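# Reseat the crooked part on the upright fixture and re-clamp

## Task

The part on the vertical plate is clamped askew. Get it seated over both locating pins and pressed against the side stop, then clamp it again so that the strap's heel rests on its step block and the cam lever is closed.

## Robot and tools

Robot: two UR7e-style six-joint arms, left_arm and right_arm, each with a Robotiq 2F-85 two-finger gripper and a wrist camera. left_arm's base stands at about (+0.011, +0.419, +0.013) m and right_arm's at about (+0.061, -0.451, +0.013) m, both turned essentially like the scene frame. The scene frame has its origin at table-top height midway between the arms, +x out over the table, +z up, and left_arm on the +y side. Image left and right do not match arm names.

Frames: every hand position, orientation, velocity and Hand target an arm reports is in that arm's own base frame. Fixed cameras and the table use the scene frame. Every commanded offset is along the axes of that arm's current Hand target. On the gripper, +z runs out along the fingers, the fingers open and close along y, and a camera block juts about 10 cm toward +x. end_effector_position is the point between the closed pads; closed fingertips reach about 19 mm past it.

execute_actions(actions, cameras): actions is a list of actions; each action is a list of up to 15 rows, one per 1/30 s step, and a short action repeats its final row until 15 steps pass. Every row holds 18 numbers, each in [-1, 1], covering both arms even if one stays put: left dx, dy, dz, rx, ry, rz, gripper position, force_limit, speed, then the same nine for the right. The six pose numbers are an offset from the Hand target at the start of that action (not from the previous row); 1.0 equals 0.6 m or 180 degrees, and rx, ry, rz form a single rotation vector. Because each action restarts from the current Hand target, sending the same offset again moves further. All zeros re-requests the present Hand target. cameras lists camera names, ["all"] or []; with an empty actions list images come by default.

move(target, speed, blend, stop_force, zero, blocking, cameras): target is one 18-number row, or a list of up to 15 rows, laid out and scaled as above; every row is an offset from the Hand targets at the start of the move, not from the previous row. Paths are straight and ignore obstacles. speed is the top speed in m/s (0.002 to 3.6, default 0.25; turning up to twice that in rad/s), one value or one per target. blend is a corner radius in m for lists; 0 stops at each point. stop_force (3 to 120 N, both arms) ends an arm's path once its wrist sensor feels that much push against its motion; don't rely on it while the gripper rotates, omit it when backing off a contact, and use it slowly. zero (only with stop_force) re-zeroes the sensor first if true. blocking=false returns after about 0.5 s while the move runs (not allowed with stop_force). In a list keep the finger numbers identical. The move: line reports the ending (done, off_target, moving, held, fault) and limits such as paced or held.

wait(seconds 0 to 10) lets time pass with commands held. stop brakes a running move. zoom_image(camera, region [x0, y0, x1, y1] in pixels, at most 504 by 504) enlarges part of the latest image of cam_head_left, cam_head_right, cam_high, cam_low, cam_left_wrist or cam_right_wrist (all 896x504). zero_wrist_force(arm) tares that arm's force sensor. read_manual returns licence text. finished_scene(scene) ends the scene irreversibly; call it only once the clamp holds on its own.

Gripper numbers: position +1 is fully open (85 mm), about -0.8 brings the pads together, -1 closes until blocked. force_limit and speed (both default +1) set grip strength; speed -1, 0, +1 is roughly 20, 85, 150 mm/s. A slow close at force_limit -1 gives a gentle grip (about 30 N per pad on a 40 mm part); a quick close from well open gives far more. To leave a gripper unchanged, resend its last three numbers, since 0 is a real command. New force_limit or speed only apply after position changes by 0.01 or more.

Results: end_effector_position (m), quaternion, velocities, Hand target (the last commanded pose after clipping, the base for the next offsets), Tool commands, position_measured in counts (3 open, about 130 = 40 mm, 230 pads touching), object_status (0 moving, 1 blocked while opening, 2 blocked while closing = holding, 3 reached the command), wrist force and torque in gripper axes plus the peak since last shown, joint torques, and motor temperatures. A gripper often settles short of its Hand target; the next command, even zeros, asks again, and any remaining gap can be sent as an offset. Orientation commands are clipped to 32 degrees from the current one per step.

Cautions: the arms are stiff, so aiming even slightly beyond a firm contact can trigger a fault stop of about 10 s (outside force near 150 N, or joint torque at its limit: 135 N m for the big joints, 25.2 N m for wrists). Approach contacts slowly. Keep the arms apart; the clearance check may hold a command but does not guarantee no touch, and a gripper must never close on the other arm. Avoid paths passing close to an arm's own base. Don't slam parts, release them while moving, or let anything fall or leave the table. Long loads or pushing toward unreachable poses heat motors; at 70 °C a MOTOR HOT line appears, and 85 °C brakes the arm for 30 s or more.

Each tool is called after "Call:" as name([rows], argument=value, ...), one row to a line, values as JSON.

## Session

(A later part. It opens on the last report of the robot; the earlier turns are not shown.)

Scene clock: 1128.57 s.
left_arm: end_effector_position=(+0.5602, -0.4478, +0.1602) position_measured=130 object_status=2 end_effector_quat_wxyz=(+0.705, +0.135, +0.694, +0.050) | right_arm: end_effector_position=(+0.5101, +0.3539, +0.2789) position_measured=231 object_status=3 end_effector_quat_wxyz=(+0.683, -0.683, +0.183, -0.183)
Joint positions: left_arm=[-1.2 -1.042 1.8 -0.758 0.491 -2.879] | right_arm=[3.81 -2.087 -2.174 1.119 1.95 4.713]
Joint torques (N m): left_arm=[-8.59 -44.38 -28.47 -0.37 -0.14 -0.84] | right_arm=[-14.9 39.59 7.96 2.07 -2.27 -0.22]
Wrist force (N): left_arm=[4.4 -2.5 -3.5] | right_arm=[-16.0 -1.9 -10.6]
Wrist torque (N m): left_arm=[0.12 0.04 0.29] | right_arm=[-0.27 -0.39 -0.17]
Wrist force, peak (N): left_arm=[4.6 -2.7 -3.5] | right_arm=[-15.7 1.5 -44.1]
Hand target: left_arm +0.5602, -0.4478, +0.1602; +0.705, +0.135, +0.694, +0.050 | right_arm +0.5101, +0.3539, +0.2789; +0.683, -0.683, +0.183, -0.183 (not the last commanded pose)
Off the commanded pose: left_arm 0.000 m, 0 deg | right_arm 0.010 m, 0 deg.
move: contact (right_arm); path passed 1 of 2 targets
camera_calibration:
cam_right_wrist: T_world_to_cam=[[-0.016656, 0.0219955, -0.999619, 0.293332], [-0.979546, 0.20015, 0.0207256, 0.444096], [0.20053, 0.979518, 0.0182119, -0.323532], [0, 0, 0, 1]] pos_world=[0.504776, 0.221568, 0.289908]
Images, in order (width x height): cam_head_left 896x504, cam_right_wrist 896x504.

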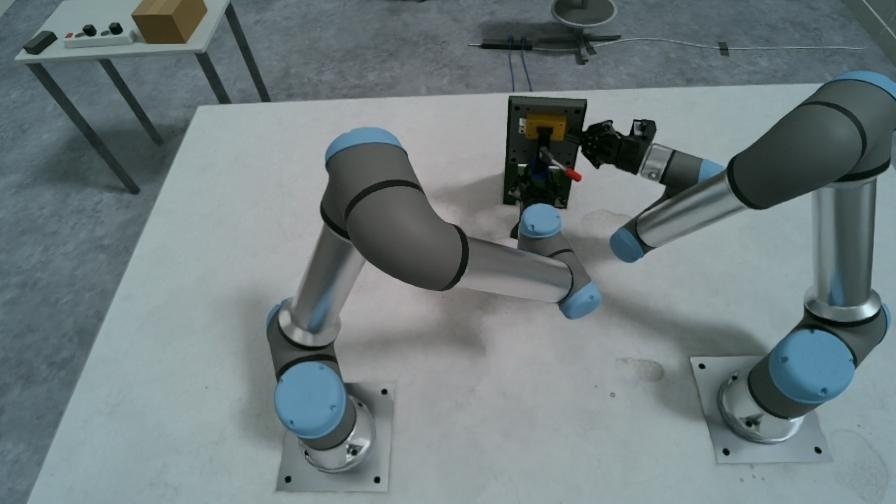

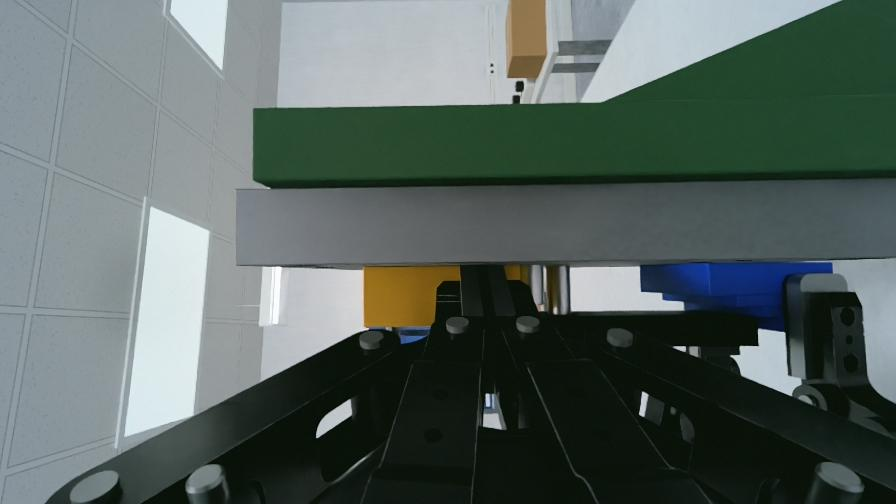

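Call:
move([
  [0,0,0,0,0,0,-1,-0.8,-1, -0.0046,0,-0.002,0,0,0,-0.85,-1,0],
  [0,0,0,0,0,0,-1,-0.8,-1, 0.0085,0,-0.0327,0,0,0,-0.85,-1,0],
], speed=0.04, cameras=["cam_right_wrist","cam_head_left"])

Call:
zoom_image(camera="cam_head_left", region=[500, 90, 590, 170])

Scene clock: 1149.63 s.
left_arm: end_effector_position=(+0.5602, -0.4478, +0.1602) position_measured=130 object_status=2 end_effector_quat_wxyz=(+0.705, +0.135, +0.694, +0.050) | right_arm: end_effector_position=(+0.5047, +0.3344, +0.2789) position_measured=231 object_status=3 end_effector_quat_wxyz=(+0.683, -0.683, +0.183, -0.183)
Joint positions: left_arm=[-1.2 -1.042 1.8 -0.758 0.491 -2.879] | right_arm=[3.777 -2.072 -2.206 1.137 1.983 4.713]
Joint torques (N m): left_arm=[-8.63 -44.07 -28.55 -0.39 0.05 -0.72] | right_arm=[-9.12 42.56 4.33 4.67 2.26 -0.52]
Motor temperatures (°C): left_arm=[30 36 37 39 37 44] | right_arm=[36 32 34 35 35 45]
Wrist force (N): left_arm=[4.6 -2.5 -3.1] | right_arm=[1.3 -0.6 1.2]
Wrist torque (N m): left_arm=[0.11 0.02 0.29] | right_arm=[-0.29 -0.38 -0.16]
Wrist force, peak (N): left_arm=[4.7 -2.5 -3.5] | right_arm=[-16.2 -1.9 -10.8]
Hand target: left_arm +0.5602, -0.4478, +0.1602; +0.705, +0.135, +0.694, +0.050 | right_arm +0.5047, +0.3343, +0.2789; +0.683, -0.683, +0.183, -0.183
Off the commanded pose: left_arm 0.000 m, 0 deg | right_arm 0.000 m, 0 deg.
move: done
camera_calibration:
cam_right_wrist: T_world_to_cam=[[-0.0167543, 0.0220137, -0.999617, 0.293715], [-0.979544, 0.200148, 0.0208255, 0.442758], [0.20053, 0.979518, 0.01821, -0.303466], [0, 0, 0, 1]] pos_world=[0.499476, 0.202168, 0.289908]
Images, in order (width x height): cam_head_left 896x504, cam_right_wrist 896x504.

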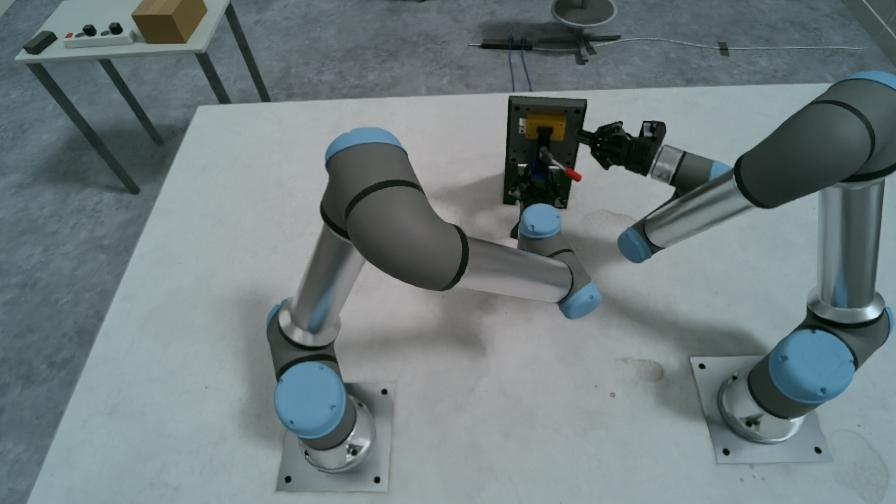

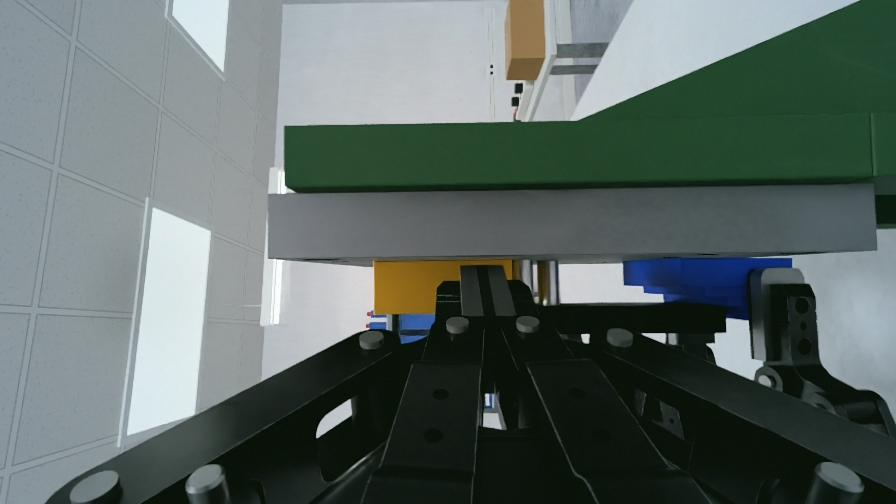

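Scaled by 5.600 from the camera's 896x504 image, which has a finer 1280x720 frame.

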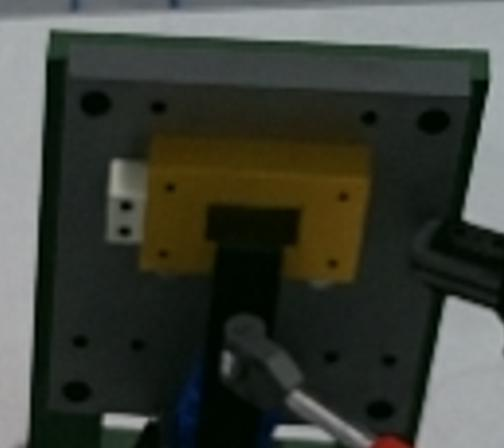

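Call:
move([
  [0,0,0,0,0,0,-1,-0.8,-1, -0.0098,0,0.023,0,0,0,-0.85,-1,0],
  [0,0,0,0,0,0,-1,-0.8,-1, -0.018,0,0.0422,0,0,0,-0.85,-1,0],
], speed=[0.03,0.006], stop_force=8, cameras=["cam_right_wrist"])

Scene clock: 1179.93 s.
left_arm: end_effector_position=(+0.5602, -0.4478, +0.1602) position_measured=130 object_status=2 end_effector_quat_wxyz=(+0.705, +0.135, +0.694, +0.050) | right_arm: end_effector_position=(+0.5072, +0.3545, +0.2789) position_measured=231 object_status=3 end_effector_quat_wxyz=(+0.683, -0.683, +0.183, -0.183)
Joint positions: left_arm=[-1.2 -1.042 1.8 -0.758 0.491 -2.879] | right_arm=[3.816 -2.083 -2.181 1.123 1.944 4.713]
Joint torques (N m): left_arm=[-8.24 -44.84 -28.46 -0.34 0.21 -0.68] | right_arm=[-5.88 41.23 6.66 3.05 2.24 -1.19]
Wrist force (N): left_arm=[4.5 -2.5 -3.3] | right_arm=[1.6 -0.7 -9.8]
Wrist torque (N m): left_arm=[0.12 0.03 0.29] | right_arm=[-0.29 -0.44 -0.17]
Wrist force, peak (N): left_arm=[4.7 -2.6 -3.5] | right_arm=[2.9 1.3 -25.2]
Hand target: left_arm +0.5602, -0.4478, +0.1602; +0.705, +0.135, +0.694, +0.050 | right_arm +0.5072, +0.3544, +0.2790; +0.683, -0.683, +0.183, -0.183 (not the last commanded pose)
Off the commanded pose: left_arm 0.000 m, 0 deg | right_arm 0.007 m, 0 deg.
move: contact (right_arm); path passed 1 of 2 targets
camera_calibration:
cam_right_wrist: T_world_to_cam=[[-0.016656, 0.0219955, -0.999619, 0.29327], [-0.979546, 0.20015, 0.0207256, 0.441135], [0.20053, 0.979518, 0.0182119, -0.323538], [0, 0, 0, 1]] pos_world=[0.501876, 0.222168, 0.289908]
Images, in order (width x height): cam_right_wrist 896x504.

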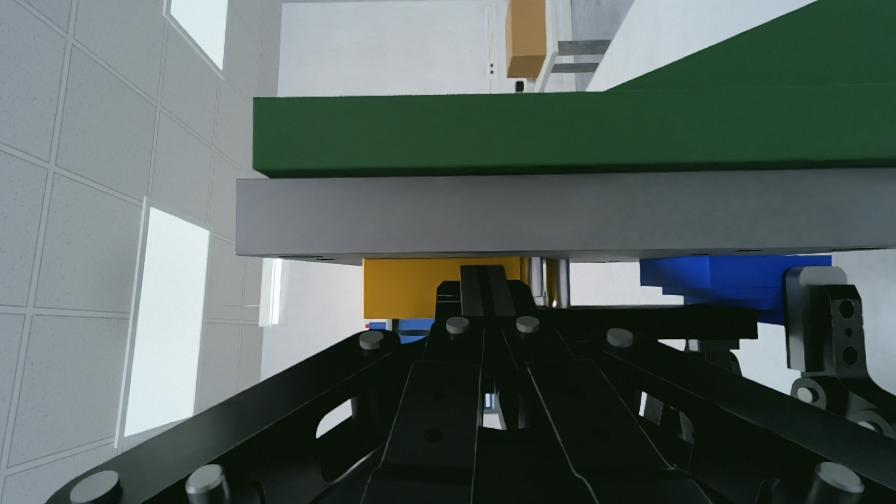

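Call:
zoom_image(camera="cam_right_wrist", region=[340, 220, 640, 360])

Scaled by 1.680 from the camera's 896x504 image, which has a finer 1280x720 frame.

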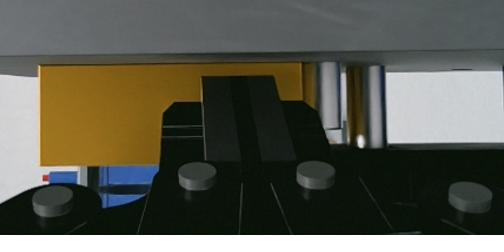

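Call:
move([
  [0,0,0,0,0,0,-1,-0.8,-1, 0.0183,0,-0.0557,0,0,0,-0.85,-1,0],
  [0,0,0,0,0,0,-1,-0.8,-1, -0.124,0.0592,-0.1875,0,0,0,0.0,-1,0],
], speed=[0.05,0.12], cameras=["cam_right_wrist"])

Call:
zoom_image(camera="cam_right_wrist", region=[240, 60, 700, 380])

Scene clock: 1213.50 s.
left_arm: end_effector_position=(+0.5602, -0.4478, +0.1602) position_measured=130 object_status=2 end_effector_quat_wxyz=(+0.705, +0.135, +0.694, +0.050) | right_arm: end_effector_position=(+0.3865, +0.2942, +0.2435) position_measured=129 object_status=0 end_effector_quat_wxyz=(+0.683, -0.683, +0.183, -0.183)
Joint positions: left_arm=[-1.2 -1.042 1.8 -0.758 0.491 -2.879] | right_arm=[3.934 -2.073 -2.569 1.5 1.826 4.713]
Joint torques (N m): left_arm=[-7.46 -44.24 -28.27 -0.39 0.27 -0.54] | right_arm=[10.11 20.38 -2.81 4.84 -2.58 1.6]
Wrist force (N): left_arm=[4.6 -2.4 -3.4] | right_arm=[1.0 -0.7 1.2]
Wrist torque (N m): left_arm=[0.13 0.01 0.29] | right_arm=[-0.27 -0.32 -0.13]
Wrist force, peak (N): left_arm=[4.7 -2.5 -3.6] | right_arm=[1.5 -0.6 -10.0]
Hand target: left_arm +0.5602, -0.4478, +0.1602; +0.705, +0.135, +0.694, +0.050 | right_arm +0.3865, +0.2942, +0.2435; +0.683, -0.683, +0.183, -0.183
Off the commanded pose: left_arm 0.000 m, 0 deg | right_arm 0.000 m, 0 deg.
move: done
camera_calibration:
cam_right_wrist: T_world_to_cam=[[-0.016656, 0.0219955, -0.999619, 0.257098], [-0.979546, 0.20015, 0.0207256, 0.335688], [0.20053, 0.979518, 0.0182119, -0.239721], [0, 0, 0, 1]] pos_world=[0.381176, 0.161968, 0.254408]
Images, in order (width x height): cam_right_wrist 896x504.

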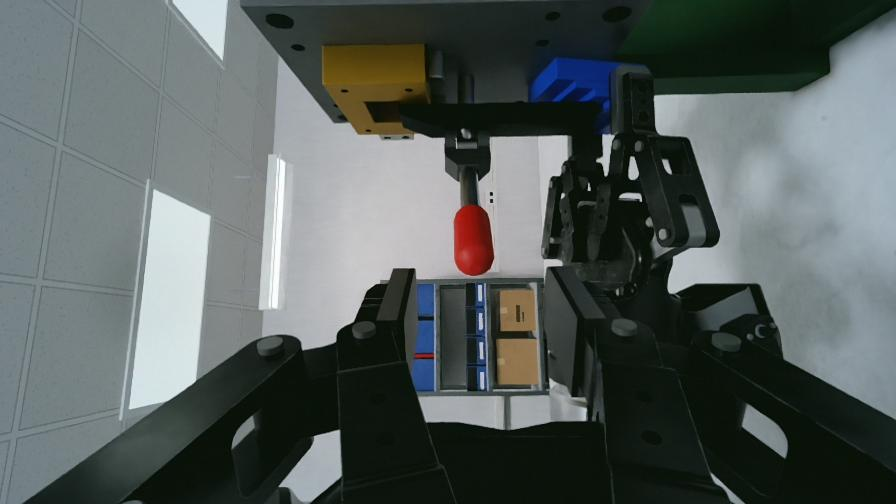

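Scaled by 1.096 from the camera's 896x504 image, which has a finer 1280x720 frame.

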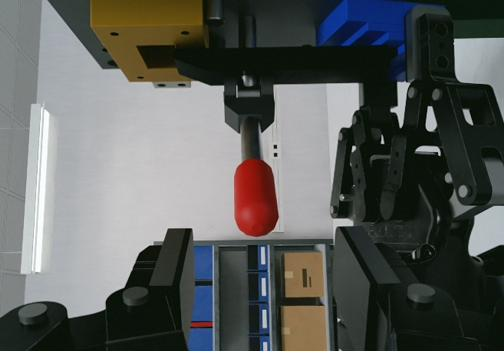

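Call:
move([
  [0,0,0,0,0,0,-1,-0.8,-1, 0,0,0.1333,0,0,0,0.0,-1,0],
], speed=0.06, cameras=["cam_right_wrist"])

Scene clock: 1260.47 s.
left_arm: end_effector_position=(+0.5602, -0.4478, +0.1602) position_measured=130 object_status=2 end_effector_quat_wxyz=(+0.705, +0.135, +0.694, +0.050) | right_arm: end_effector_position=(+0.4264, +0.3634, +0.2435) position_measured=129 object_status=3 end_effector_quat_wxyz=(+0.683, -0.683, +0.183, -0.183)
Joint positions: left_arm=[-1.2 -1.042 1.8 -0.758 0.491 -2.879] | right_arm=[4 -2.11 -2.389 1.357 1.76 4.713]
Joint torques (N m): left_arm=[-8.37 -44.49 -27.75 -0.14 0.43 -0.51] | right_arm=[11.02 23.8 13.37 -0.12 -2.76 0.95]
Wrist force (N): left_arm=[4.5 -2.6 -3.3] | right_arm=[1.1 -0.4 1.3]
Wrist torque (N m): left_arm=[0.09 0.04 0.29] | right_arm=[-0.25 -0.33 -0.17]
Wrist force, peak (N): left_arm=[4.8 -2.5 -3.5] | right_arm=[1.3 -0.7 1.4]
Hand target: left_arm +0.5602, -0.4478, +0.1602; +0.705, +0.135, +0.694, +0.050 | right_arm +0.4264, +0.3635, +0.2435; +0.683, -0.683, +0.183, -0.183
Off the commanded pose: left_arm 0.000 m, 0 deg | right_arm 0.000 m, 0 deg.
move: done
camera_calibration:
cam_right_wrist: T_world_to_cam=[[-0.016656, 0.0219955, -0.999619, 0.25624], [-0.979546, 0.20015, 0.0207256, 0.360922], [0.20053, 0.979518, 0.0182119, -0.315504], [0, 0, 0, 1]] pos_world=[0.421076, 0.231168, 0.254408]
Images, in order (width x height): cam_right_wrist 896x504.

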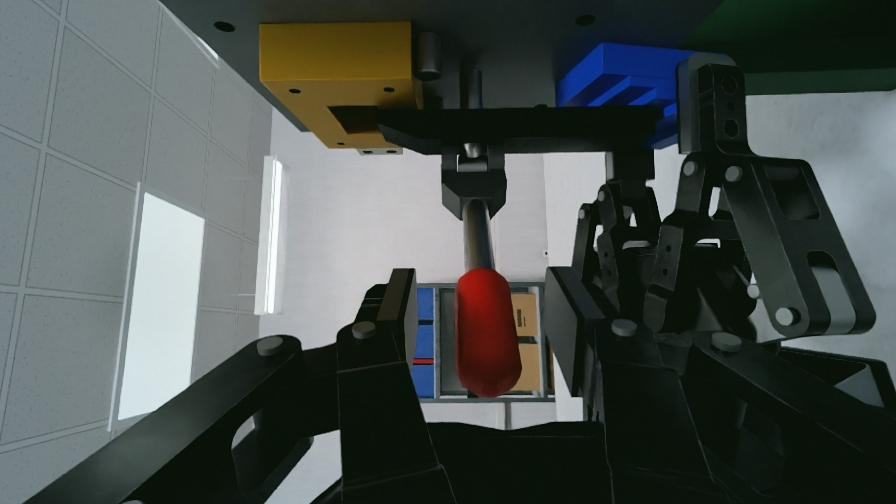

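Call:
move([
  [0,0,0,0,0,0,-1,-0.8,-1, 0,0,0,0,0,0,-1,-1,-1],
], speed=0.05)

Call:
move([
  [0,0,0,0,0,0,-1,-0.8,-1, 0.0353,0,-0.0095,0,0,0,-1,-1,-1],
], speed=0.03)

Scene clock: 1270.80 s.
left_arm: end_effector_position=(+0.5602, -0.4478, +0.1602) position_measured=130 object_status=2 end_effector_quat_wxyz=(+0.705, +0.135, +0.694, +0.050) | right_arm: end_effector_position=(+0.4264, +0.3635, +0.2435) position_measured=189 object_status=0 end_effector_quat_wxyz=(+0.683, -0.683, +0.183, -0.183)
Joint positions: left_arm=[-1.2 -1.042 1.8 -0.758 0.491 -2.879] | right_arm=[4 -2.11 -2.389 1.357 1.76 4.713]
Joint torques (N m): left_arm=[-7.78 -45.06 -27.76 -0.41 0.45 -0.43] | right_arm=[9.34 25.14 13.97 -0.04 -2.64 -1.42]
Wrist force (N): left_arm=[4.5 -2.6 -3.2] | right_arm=[-0.9 -0.9 -5.8]
Wrist torque (N m): left_arm=[0.11 0.03 0.29] | right_arm=[-0.25 -0.35 -0.17]
Wrist force, peak (N): left_arm=[4.7 -2.5 -3.5] | right_arm=[-0.9 -0.9 -5.8]
Hand target: left_arm +0.5602, -0.4478, +0.1602; +0.705, +0.135, +0.694, +0.050 | right_arm +0.4264, +0.3635, +0.2435; +0.683, -0.683, +0.183, -0.183
Off the commanded pose: left_arm 0.000 m, 0 deg | right_arm 0.000 m, 0 deg.
move: done

Scene clock: 1271.97 s.
left_arm: end_effector_position=(+0.5602, -0.4478, +0.1602) position_measured=130 object_status=2 end_effector_quat_wxyz=(+0.705, +0.135, +0.694, +0.050) | right_arm: end_effector_position=(+0.4419, +0.3480, +0.2435) position_measured=189 object_status=2 end_effector_quat_wxyz=(+0.683, -0.683, +0.183, -0.183)
Joint positions: left_arm=[-1.2 -1.042 1.8 -0.758 0.491 -2.879] | right_arm=[3.928 -2.117 -2.366 1.341 1.831 4.713]
Joint torques (N m): left_arm=[-8.17 -44.77 -28.06 -0.52 0.65 -0.44] | right_arm=[-18.5 25.82 7.04 1.23 -0.19 -1.58]
Wrist force (N): left_arm=[4.9 -2.6 -2.3] | right_arm=[-8.8 -4.1 25.7]
Wrist torque (N m): left_arm=[0.11 0.00 0.28] | right_arm=[-0.29 -0.24 -0.15]
Wrist force, peak (N): left_arm=[4.8 -2.4 -3.2] | right_arm=[-8.7 -4.2 26.1]
Hand target: left_arm +0.5602, -0.4478, +0.1602; +0.705, +0.135, +0.694, +0.050 | right_arm +0.4419, +0.3480, +0.2435; +0.683, -0.683, +0.183, -0.183
Off the commanded pose: left_arm 0.000 m, 0 deg | right_arm 0.000 m, 0 deg.
move: done

Call:
move([
  [0,0,0,0,0,0,-1,-0.8,-1, 0.0315,0,-0.0003,0,0,0,-1,-1,-1],
], speed=0.03, cameras=["cam_head_left"])

Call:
zoom_image(camera="cam_head_left", region=[470, 75, 630, 225])

Scene clock: 1282.20 s.
left_arm: end_effector_position=(+0.5602, -0.4478, +0.1602) position_measured=130 object_status=2 end_effector_quat_wxyz=(+0.705, +0.135, +0.694, +0.050) | right_arm: end_effector_position=(+0.4581, +0.3384, +0.2435) position_measured=189 object_status=2 end_effector_quat_wxyz=(+0.683, -0.683, +0.183, -0.183)
Joint positions: left_arm=[-1.2 -1.042 1.8 -0.758 0.491 -2.879] | right_arm=[3.871 -2.127 -2.331 1.317 1.889 4.713]
Joint torques (N m): left_arm=[-8.42 -44.25 -27.55 -0.36 0.87 -0.38] | right_arm=[-22.47 24.62 12.8 0.4 -1.81 -1.48]
Wrist force (N): left_arm=[5.0 -2.5 -2.3] | right_arm=[-15.5 -4.2 19.5]
Wrist torque (N m): left_arm=[0.12 -0.01 0.29] | right_arm=[-0.32 -0.16 -0.16]
Wrist force, peak (N): left_arm=[5.0 -2.8 -2.5] | right_arm=[-8.8 -4.4 26.2]
Hand target: left_arm +0.5602, -0.4478, +0.1602; +0.705, +0.135, +0.694, +0.050 | right_arm +0.4582, +0.3384, +0.2435; +0.683, -0.683, +0.183, -0.183
Off the commanded pose: left_arm 0.000 m, 0 deg | right_arm 0.000 m, 0 deg.
move: done
Images, in order (width x height): cam_head_left 896x504.

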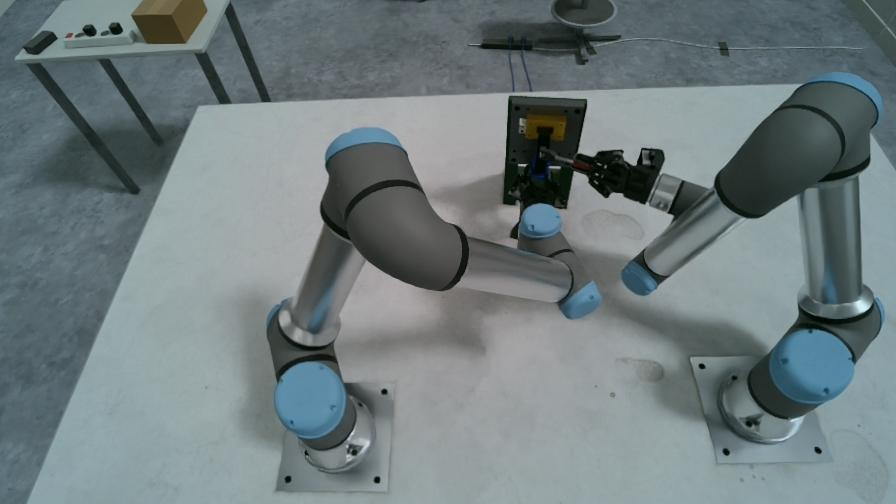

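Scaled by 3.150 from the camera's 896x504 image, which has a finer 1280x720 frame.

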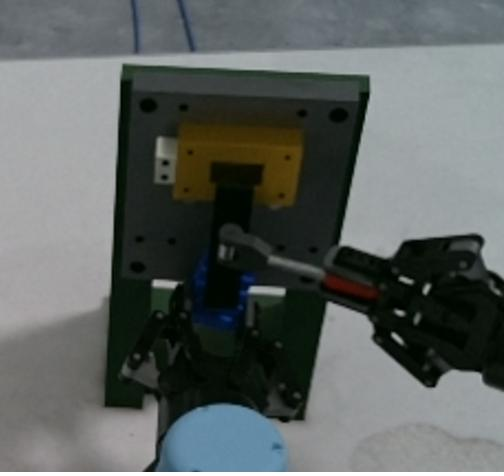

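Call:
move([
  [0,0,0,0,0,0,-1,-0.8,-1, 0.0259,0,0.0058,0,0,0,-1,-1,-1],
], speed=0.03, cameras=["cam_head_left"])

Call:
zoom_image(camera="cam_head_left", region=[490, 85, 610, 215])

Scene clock: 1292.50 s.
left_arm: end_effector_position=(+0.5602, -0.4478, +0.1602) position_measured=130 object_status=2 end_effector_quat_wxyz=(+0.705, +0.135, +0.694, +0.050) | right_arm: end_effector_position=(+0.4733, +0.3336, +0.2435) position_measured=189 object_status=2 end_effector_quat_wxyz=(+0.683, -0.683, +0.183, -0.183)
Joint positions: left_arm=[-1.2 -1.042 1.8 -0.758 0.491 -2.879] | right_arm=[3.83 -2.139 -2.294 1.291 1.93 4.713]
Joint torques (N m): left_arm=[-7.21 -44.12 -28.28 -0.25 0.89 -0.29] | right_arm=[-16.1 25.5 15.82 -1.41 -0.9 -1.4]
Wrist force (N): left_arm=[4.9 -2.6 -2.3] | right_arm=[-13.0 -3.0 1.6]
Wrist torque (N m): left_arm=[0.11 0.01 0.29] | right_arm=[-0.27 -0.30 -0.15]
Wrist force, peak (N): left_arm=[5.0 -2.7 -2.5] | right_arm=[-15.6 -4.2 20.6]
Hand target: left_arm +0.5602, -0.4478, +0.1602; +0.705, +0.135, +0.694, +0.050 | right_arm +0.4734, +0.3336, +0.2434; +0.683, -0.683, +0.183, -0.183
Off the commanded pose: left_arm 0.000 m, 0 deg | right_arm 0.000 m, 0 deg.
move: done
Images, in order (width x height): cam_head_left 896x504.

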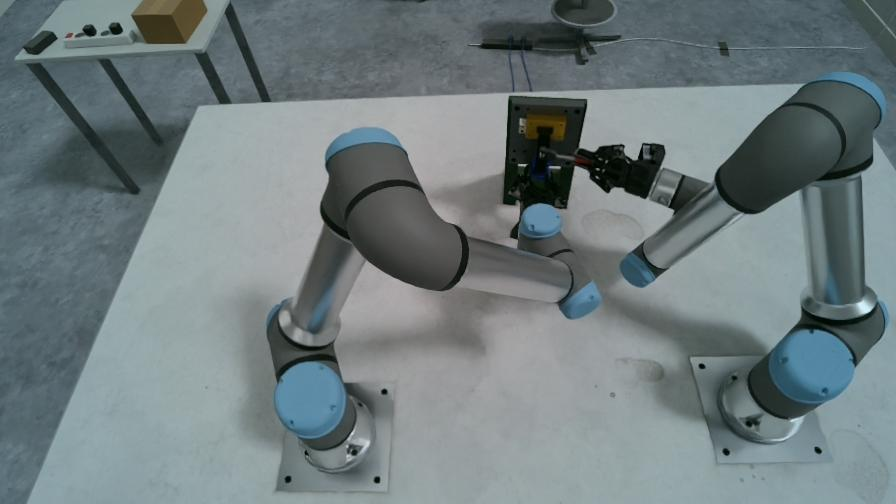

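Scaled by 3.877 from the camera's 896x504 image, which has a finer 1280x720 frame.

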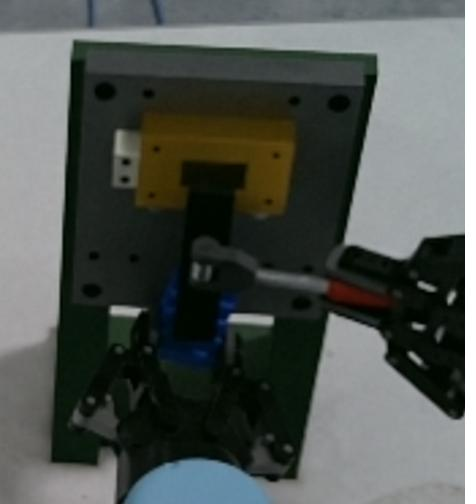

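Call:
move([
  [0,0,0,0,0,0,-1,-0.8,-1, 0.01464,0,0.0036,0,0,0,-1,-1,-1],
], speed=0.03, cameras=["cam_head_left","cam_right_wrist"])

Call:
zoom_image(camera="cam_head_left", region=[490, 85, 610, 215])

Scene clock: 1302.93 s.
left_arm: end_effector_position=(+0.5602, -0.4478, +0.1602) position_measured=130 object_status=2 end_effector_quat_wxyz=(+0.705, +0.135, +0.694, +0.050) | right_arm: end_effector_position=(+0.4820, +0.3311, +0.2434) position_measured=189 object_status=2 end_effector_quat_wxyz=(+0.683, -0.683, +0.183, -0.183)
Joint positions: left_arm=[-1.2 -1.042 1.8 -0.758 0.491 -2.879] | right_arm=[3.808 -2.146 -2.272 1.276 1.951 4.713]
Joint torques (N m): left_arm=[-7.76 -44.9 -27.65 -0.35 0.88 -0.27] | right_arm=[-20.93 27.2 10.9 -0.29 -2.4 -1.4]
Wrist force (N): left_arm=[4.7 -2.5 -2.4] | right_arm=[-17.9 -5.3 18.6]
Wrist torque (N m): left_arm=[0.13 0.03 0.29] | right_arm=[-0.29 -0.11 -0.14]
Wrist force, peak (N): left_arm=[5.0 -2.7 -2.6] | right_arm=[-17.9 -5.3 18.6]
Hand target: left_arm +0.5602, -0.4478, +0.1602; +0.705, +0.135, +0.694, +0.050 | right_arm +0.4821, +0.3311, +0.2434; +0.683, -0.683, +0.183, -0.183
Off the commanded pose: left_arm 0.000 m, 0 deg | right_arm 0.000 m, 0 deg.
move: done
camera_calibration:
cam_right_wrist: T_world_to_cam=[[-0.016656, 0.0219955, -0.999619, 0.257877], [-0.979546, 0.20015, 0.0207256, 0.42185], [0.20053, 0.979518, 0.0182119, -0.295015], [0, 0, 0, 1]] pos_world=[0.476676, 0.198868, 0.254408]
Images, in order (width x height): cam_head_left 896x504, cam_right_wrist 896x504.

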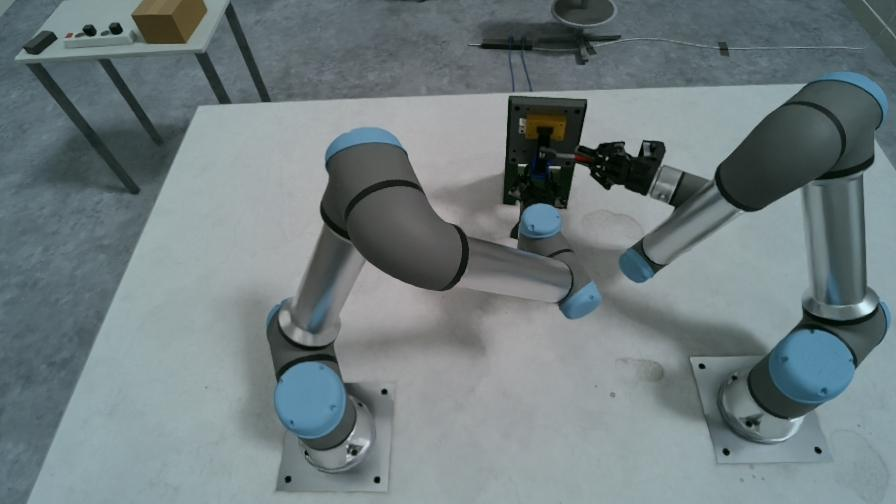

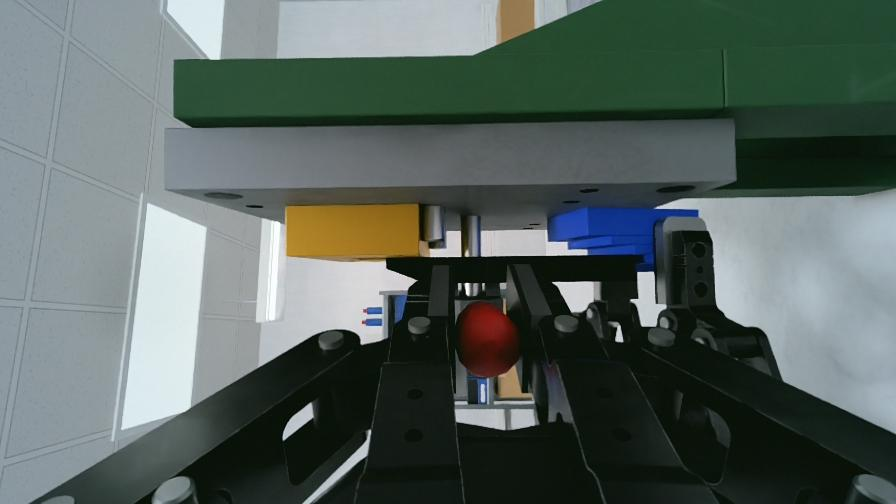

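Scaled by 3.877 from the camera's 896x504 image, which has a finer 1280x720 frame.

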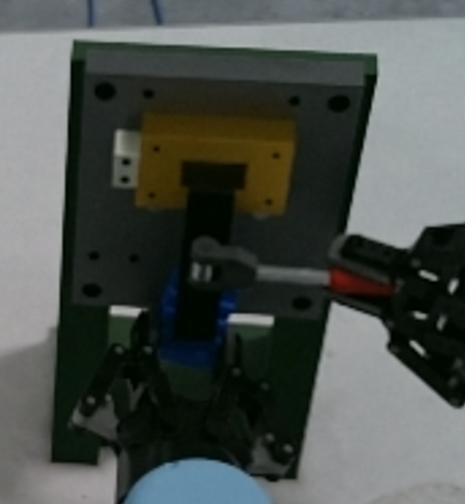

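Call:
move([
  [0,0,0,0,0,0,-1,-0.8,-1, 0.005,0,0.001,0,0,0,-1,-1,-1],
], speed=0.005, stop_force=15, cameras=["cam_right_wrist"])

Scene clock: 1326.73 s.
left_arm: end_effector_position=(+0.5602, -0.4478, +0.1602) position_measured=130 object_status=2 end_effector_quat_wxyz=(+0.705, +0.135, +0.694, +0.050) | right_arm: end_effector_position=(+0.4842, +0.3304, +0.2434) position_measured=189 object_status=2 end_effector_quat_wxyz=(+0.683, -0.683, +0.183, -0.183)
Joint positions: left_arm=[-1.2 -1.042 1.8 -0.758 0.491 -2.879] | right_arm=[3.803 -2.148 -2.267 1.273 1.957 4.713]
Joint torques (N m): left_arm=[-7.76 -44.41 -28.84 -0.21 0.73 -0.21] | right_arm=[-5.3 38.14 -0.3 3.38 -7.88 -1.47]
Wrist force (N): left_arm=[4.8 -2.4 -2.3] | right_arm=[-25.0 -6.7 12.0]
Wrist torque (N m): left_arm=[0.14 0.02 0.29] | right_arm=[-0.28 0.11 -0.14]
Wrist force, peak (N): left_arm=[5.1 -2.7 -2.4] | right_arm=[-35.4 -4.9 15.9]
Hand target: left_arm +0.5602, -0.4478, +0.1602; +0.705, +0.135, +0.694, +0.050 | right_arm +0.4842, +0.3304, +0.2434; +0.683, -0.683, +0.183, -0.183 (not the last commanded pose)
Off the commanded pose: left_arm 0.000 m, 0 deg | right_arm 0.001 m, 0 deg.
move: contact (right_arm)
camera_calibration:
cam_right_wrist: T_world_to_cam=[[-0.0166611, 0.0219911, -0.999619, 0.257932], [-0.979589, 0.19994, 0.0207258, 0.424207], [0.200319, 0.979561, 0.0182111, -0.294678], [0, 0, 0, 1]] pos_world=[0.478876, 0.198167, 0.254408]
Images, in order (width x height): cam_right_wrist 896x504.

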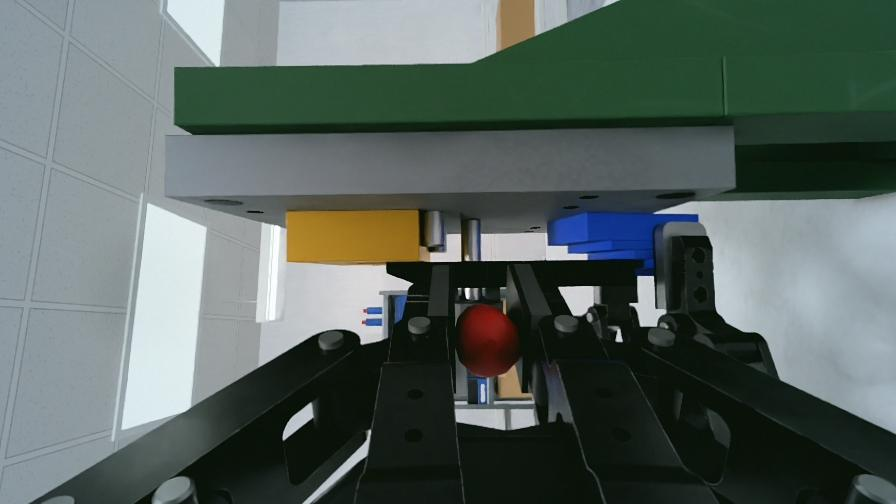

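Call:
zoom_image(camera="cam_right_wrist", region=[270, 150, 720, 400])

Scaled by 1.120 from the camera's 896x504 image, which has a finer 1280x720 frame.

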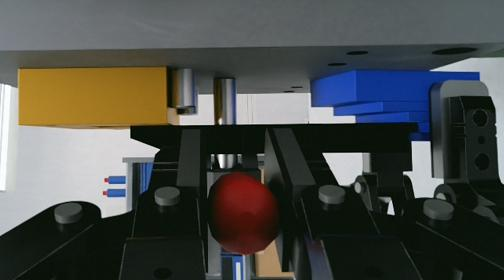

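Call:
move([
  [0.0005,0,0,0,0,0,-1,-0.8,-1, 0,0,0,0,0,0,-1,-1,-1],
], speed=0.01)

Call:
move([
  [-0.0005,0,0,0,0,0,-1,-0.8,-1, 0,0,0,0,0,0,-1,-1,-1],
], speed=0.01, cameras=["cam_low", "cam_high"])

Call:
zoom_image(camera="cam_high", region=[350, 150, 600, 300])

Scene clock: 1343.57 s.
left_arm: end_effector_position=(+0.5602, -0.4478, +0.1599) position_measured=130 object_status=2 end_effector_quat_wxyz=(+0.705, +0.135, +0.694, +0.050) | right_arm: end_effector_position=(+0.4842, +0.3304, +0.2434) position_measured=189 object_status=2 end_effector_quat_wxyz=(+0.683, -0.683, +0.183, -0.183)
Joint positions: left_arm=[-1.2 -1.042 1.801 -0.759 0.491 -2.879] | right_arm=[3.803 -2.148 -2.267 1.273 1.957 4.713]
Joint torques (N m): left_arm=[2.94 -23.64 -8.54 -2.12 2.04 -0.46] | right_arm=[-5.46 38.87 1.49 3.39 -5.11 -1.53]
Wrist force (N): left_arm=[-4.1 0.9 -4.4] | right_arm=[-25.0 -6.5 11.8]
Wrist torque (N m): left_arm=[0.10 -0.01 0.32] | right_arm=[-0.27 0.12 -0.14]
Wrist force, peak (N): left_arm=[4.9 -2.7 -2.5] | right_arm=[-25.3 -6.7 12.1]
Hand target: left_arm +0.5602, -0.4477, +0.1599; +0.705, +0.135, +0.694, +0.050 | right_arm +0.4842, +0.3304, +0.2434; +0.683, -0.683, +0.183, -0.183
Off the commanded pose: left_arm 0.000 m, 0 deg | right_arm 0.000 m, 0 deg.
move: done

Scene clock: 1344.27 s.
left_arm: end_effector_position=(+0.5602, -0.4478, +0.1600) position_measured=130 object_status=2 end_effector_quat_wxyz=(+0.705, +0.135, +0.694, +0.050) | right_arm: end_effector_position=(+0.4842, +0.3304, +0.2434) position_measured=189 object_status=2 end_effector_quat_wxyz=(+0.683, -0.683, +0.183, -0.183)
Joint positions: left_arm=[-1.2 -1.042 1.8 -0.758 0.491 -2.879] | right_arm=[3.803 -2.148 -2.267 1.273 1.957 4.713]
Joint torques (N m): left_arm=[4.29 -46.84 -27.64 1.16 -0.48 -0.11] | right_arm=[-5.84 38.96 2.29 3.46 -5.15 -1.44]
Wrist force (N): left_arm=[-1.2 0.4 -3.1] | right_arm=[-25.2 -6.6 11.9]
Wrist torque (N m): left_arm=[0.12 -0.02 0.29] | right_arm=[-0.29 0.15 -0.14]
Wrist force, peak (N): left_arm=[-6.0 1.1 -4.1] | right_arm=[-25.3 -6.6 12.1]
Hand target: left_arm +0.5602, -0.4478, +0.1602; +0.705, +0.135, +0.694, +0.050 | right_arm +0.4842, +0.3304, +0.2434; +0.683, -0.683, +0.183, -0.183
Off the commanded pose: left_arm 0.000 m, 0 deg | right_arm 0.000 m, 0 deg.
move: done
Images, in order (width x height): cam_high 896x504, cam_low 896x504.

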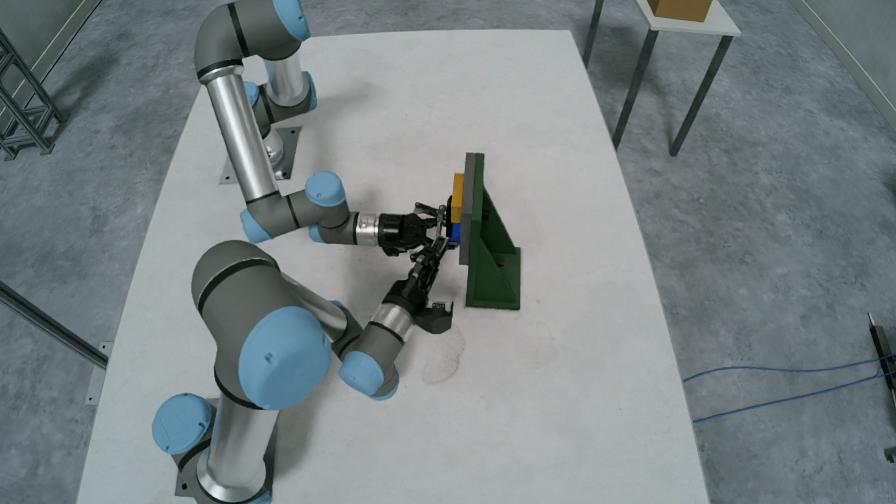

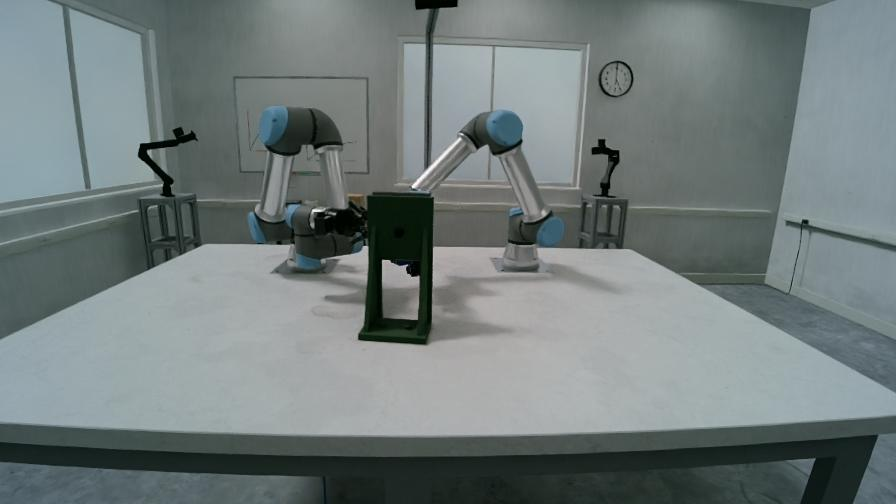

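Scaled by 2.016 from the camera's 896x504 image, which has a finer 1280x720 frame.

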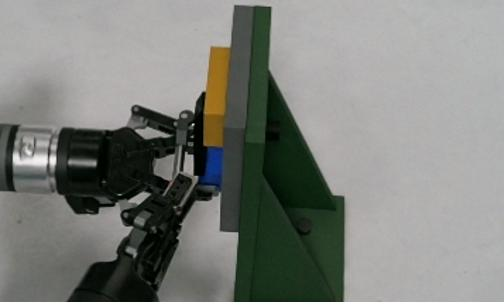

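Call:
move([
  [0,0,0,0,0,0,-1,-0.8,-1, -0.0005,0,-0.0002,0,0,0,-1,-1,-1],
], speed=0.01)

Call:
move([
  [0,0,0,0,0,0,-1,-0.8,-1, 0,0,0,0,0,0,0.0,-1,-1],
], speed=0.05, cameras=["cam_right_wrist"])

Scene clock: 1354.67 s.
left_arm: end_effector_position=(+0.5602, -0.4478, +0.1602) position_measured=130 object_status=2 end_effector_quat_wxyz=(+0.705, +0.135, +0.694, +0.050) | right_arm: end_effector_position=(+0.4839, +0.3304, +0.2434) position_measured=189 object_status=2 end_effector_quat_wxyz=(+0.683, -0.683, +0.183, -0.183)
Joint positions: left_arm=[-1.2 -1.042 1.8 -0.758 0.491 -2.879] | right_arm=[3.803 -2.148 -2.267 1.273 1.957 4.713]
Joint torques (N m): left_arm=[-8.38 -48.48 -29.34 -1.07 -1.11 -0.09] | right_arm=[-3.54 38.69 -4.81 4.54 -6.46 -1.51]
Wrist force (N): left_arm=[3.1 -1.5 -3.1] | right_arm=[-14.7 -8.1 23.8]
Wrist torque (N m): left_arm=[0.11 0.02 0.29] | right_arm=[-0.29 0.00 -0.13]
Wrist force, peak (N): left_arm=[3.3 -1.5 -3.0] | right_arm=[-14.7 -8.1 23.8]
Hand target: left_arm +0.5602, -0.4478, +0.1602; +0.705, +0.135, +0.694, +0.050 | right_arm +0.4839, +0.3304, +0.2434; +0.683, -0.683, +0.183, -0.183
Off the commanded pose: left_arm 0.000 m, 0 deg | right_arm 0.000 m, 0 deg.
move: done

Scene clock: 1356.07 s.
left_arm: end_effector_position=(+0.5602, -0.4478, +0.1602) position_measured=130 object_status=2 end_effector_quat_wxyz=(+0.705, +0.135, +0.694, +0.050) | right_arm: end_effector_position=(+0.4839, +0.3304, +0.2434) position_measured=128 object_status=0 end_effector_quat_wxyz=(+0.683, -0.683, +0.183, -0.183)
Joint positions: left_arm=[-1.2 -1.042 1.8 -0.758 0.491 -2.879] | right_arm=[3.803 -2.148 -2.267 1.273 1.957 4.713]
Joint torques (N m): left_arm=[-8.84 -48.28 -29.38 -1.08 -1.34 0.13] | right_arm=[4.31 39.24 15.63 -0.21 2.38 -1.41]
Wrist force (N): left_arm=[3.1 -1.5 -2.9] | right_arm=[1.3 -0.6 1.5]
Wrist torque (N m): left_arm=[0.11 0.02 0.29] | right_arm=[-0.27 -0.35 -0.14]
Wrist force, peak (N): left_arm=[3.3 -1.6 -3.0] | right_arm=[-14.5 -8.2 23.9]
Hand target: left_arm +0.5602, -0.4478, +0.1602; +0.705, +0.135, +0.694, +0.050 | right_arm +0.4839, +0.3304, +0.2434; +0.683, -0.683, +0.183, -0.183
Off the commanded pose: left_arm 0.000 m, 0 deg | right_arm 0.000 m, 0 deg.
move: done
camera_calibration:
cam_right_wrist: T_world_to_cam=[[-0.0166611, 0.0219911, -0.999619, 0.257927], [-0.979589, 0.19994, 0.0207258, 0.423913], [0.200319, 0.979561, 0.0182111, -0.294618], [0, 0, 0, 1]] pos_world=[0.478576, 0.198167, 0.254408]
Images, in order (width x height): cam_right_wrist 896x504.

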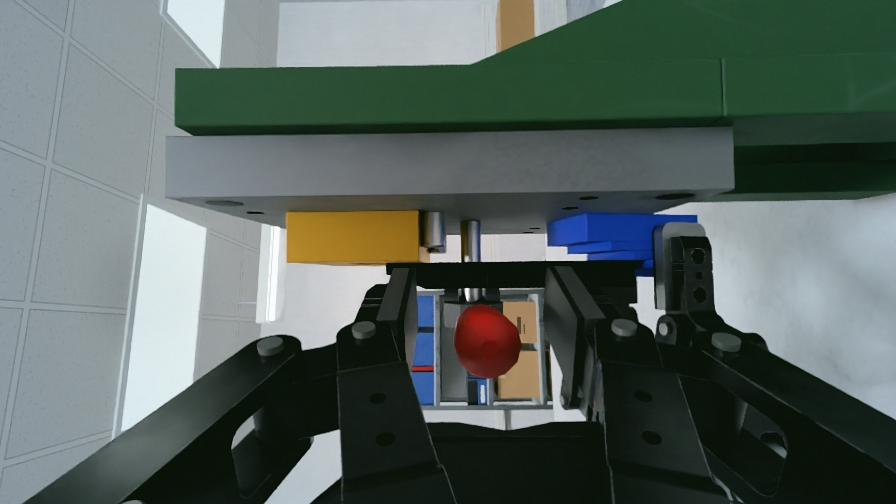

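Call:
move([
  [0,0,0,0,0,0,-1,-0.8,-1, 0,0,-0.1333,0,0,0,0.0,-1,-1],
], speed=0.1, cameras=["cam_right_wrist","cam_left_wrist"])

Scene clock: 1370.30 s.
left_arm: end_effector_position=(+0.5602, -0.4478, +0.1602) position_measured=130 object_status=2 end_effector_quat_wxyz=(+0.705, +0.135, +0.694, +0.050) | right_arm: end_effector_position=(+0.4440, +0.2613, +0.2435) position_measured=128 object_status=3 end_effector_quat_wxyz=(+0.683, -0.683, +0.183, -0.183)
Joint positions: left_arm=[-1.2 -1.042 1.8 -0.758 0.491 -2.879] | right_arm=[3.696 -2.101 -2.422 1.382 2.064 4.713]
Joint torques (N m): left_arm=[-7.85 -48.98 -29.04 -0.69 -1.14 0.2] | right_arm=[-8.33 38.1 -0.6 4.7 2.17 -0.15]
Wrist force (N): left_arm=[3.1 -1.4 -3.0] | right_arm=[1.2 -0.6 1.1]
Wrist torque (N m): left_arm=[0.12 0.02 0.29] | right_arm=[-0.27 -0.35 -0.15]
Wrist force, peak (N): left_arm=[3.4 -1.6 -3.0] | right_arm=[1.2 -0.4 2.4]
Hand target: left_arm +0.5602, -0.4478, +0.1602; +0.705, +0.135, +0.694, +0.050 | right_arm +0.4439, +0.2612, +0.2435; +0.683, -0.683, +0.183, -0.183
Off the commanded pose: left_arm 0.000 m, 0 deg | right_arm 0.000 m, 0 deg.
move: done
camera_calibration:
cam_left_wrist: T_world_to_cam=[[0.125986, 0.956788, 0.262077, 0.326973], [-0.359151, -0.20227, 0.911097, -0.0180746], [0.924737, -0.208911, 0.318149, -0.534445], [0, 0, 0, 1]] pos_world=[0.446536, -0.428151, 0.100809]
cam_right_wrist: T_world_to_cam=[[-0.0166611, 0.0219911, -0.999619, 0.258782], [-0.979589, 0.19994, 0.0207258, 0.398644], [0.200319, 0.979561, 0.0182111, -0.218938], [0, 0, 0, 1]] pos_world=[0.438676, 0.129067, 0.254408]
Images, in order (width x height): cam_left_wrist 896x504, cam_right_wrist 896x504.

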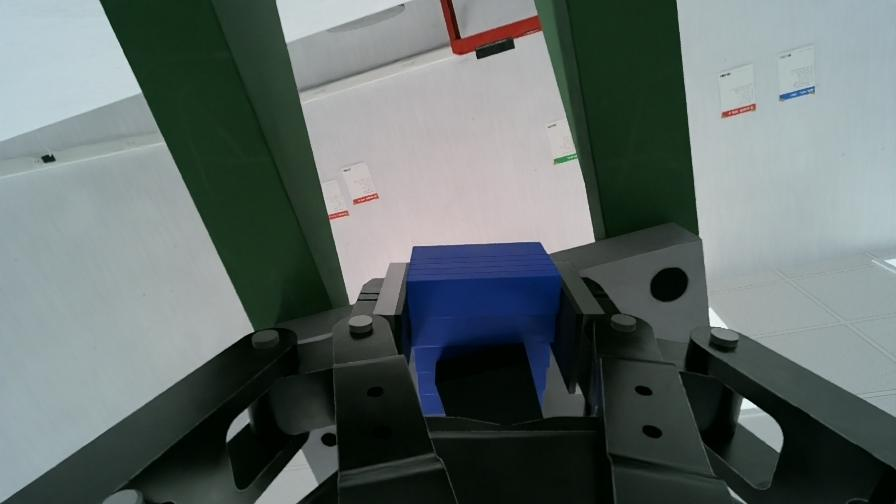

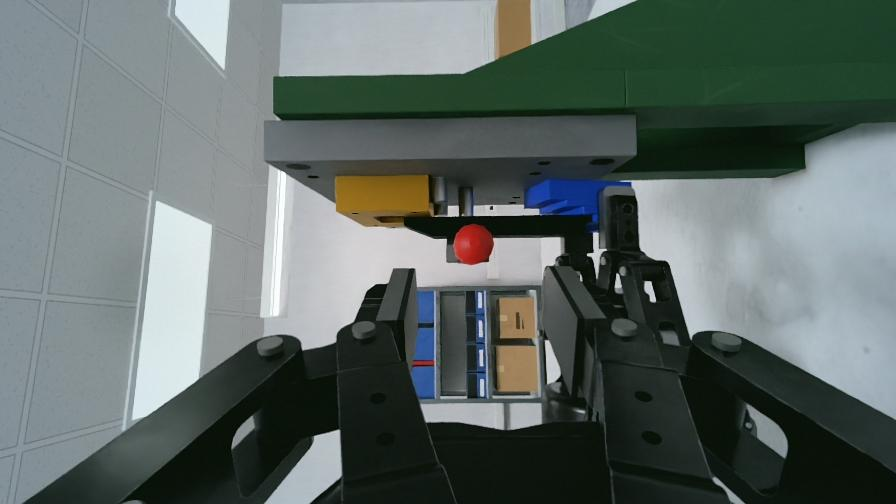

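Call:
move([
  [0.001,0,0,0,0,0,-1,-0.8,-1, 0,0,0,0,0,0,0,-1,-1],
], speed=0.01)

Scene clock: 1383.63 s.
left_arm: end_effector_position=(+0.5602, -0.4477, +0.1597) position_measured=130 object_status=2 end_effector_quat_wxyz=(+0.705, +0.135, +0.694, +0.050) | right_arm: end_effector_position=(+0.4439, +0.2612, +0.2435) position_measured=128 object_status=3 end_effector_quat_wxyz=(+0.683, -0.683, +0.183, -0.183)
Joint positions: left_arm=[-1.2 -1.042 1.801 -0.759 0.491 -2.879] | right_arm=[3.696 -2.101 -2.423 1.382 2.064 4.713]
Joint torques (N m): left_arm=[7.37 -17.1 -4.07 -0.75 2.13 -0.03] | right_arm=[-8.54 36.53 0.08 4.61 2.35 1.57]
Wrist force (N): left_arm=[-14.4 4.4 -6.6] | right_arm=[1.0 -0.8 1.1]
Wrist torque (N m): left_arm=[0.12 -0.07 0.38] | right_arm=[-0.31 -0.33 -0.15]
Wrist force, peak (N): left_arm=[-14.4 4.4 -6.6] | right_arm=[1.2 -0.7 1.3]
Hand target: left_arm +0.5602, -0.4476, +0.1596; +0.705, +0.135, +0.694, +0.050 | right_arm +0.4439, +0.2612, +0.2435; +0.683, -0.683, +0.183, -0.183
Off the commanded pose: left_arm 0.000 m, 0 deg | right_arm 0.000 m, 0 deg.
move: done


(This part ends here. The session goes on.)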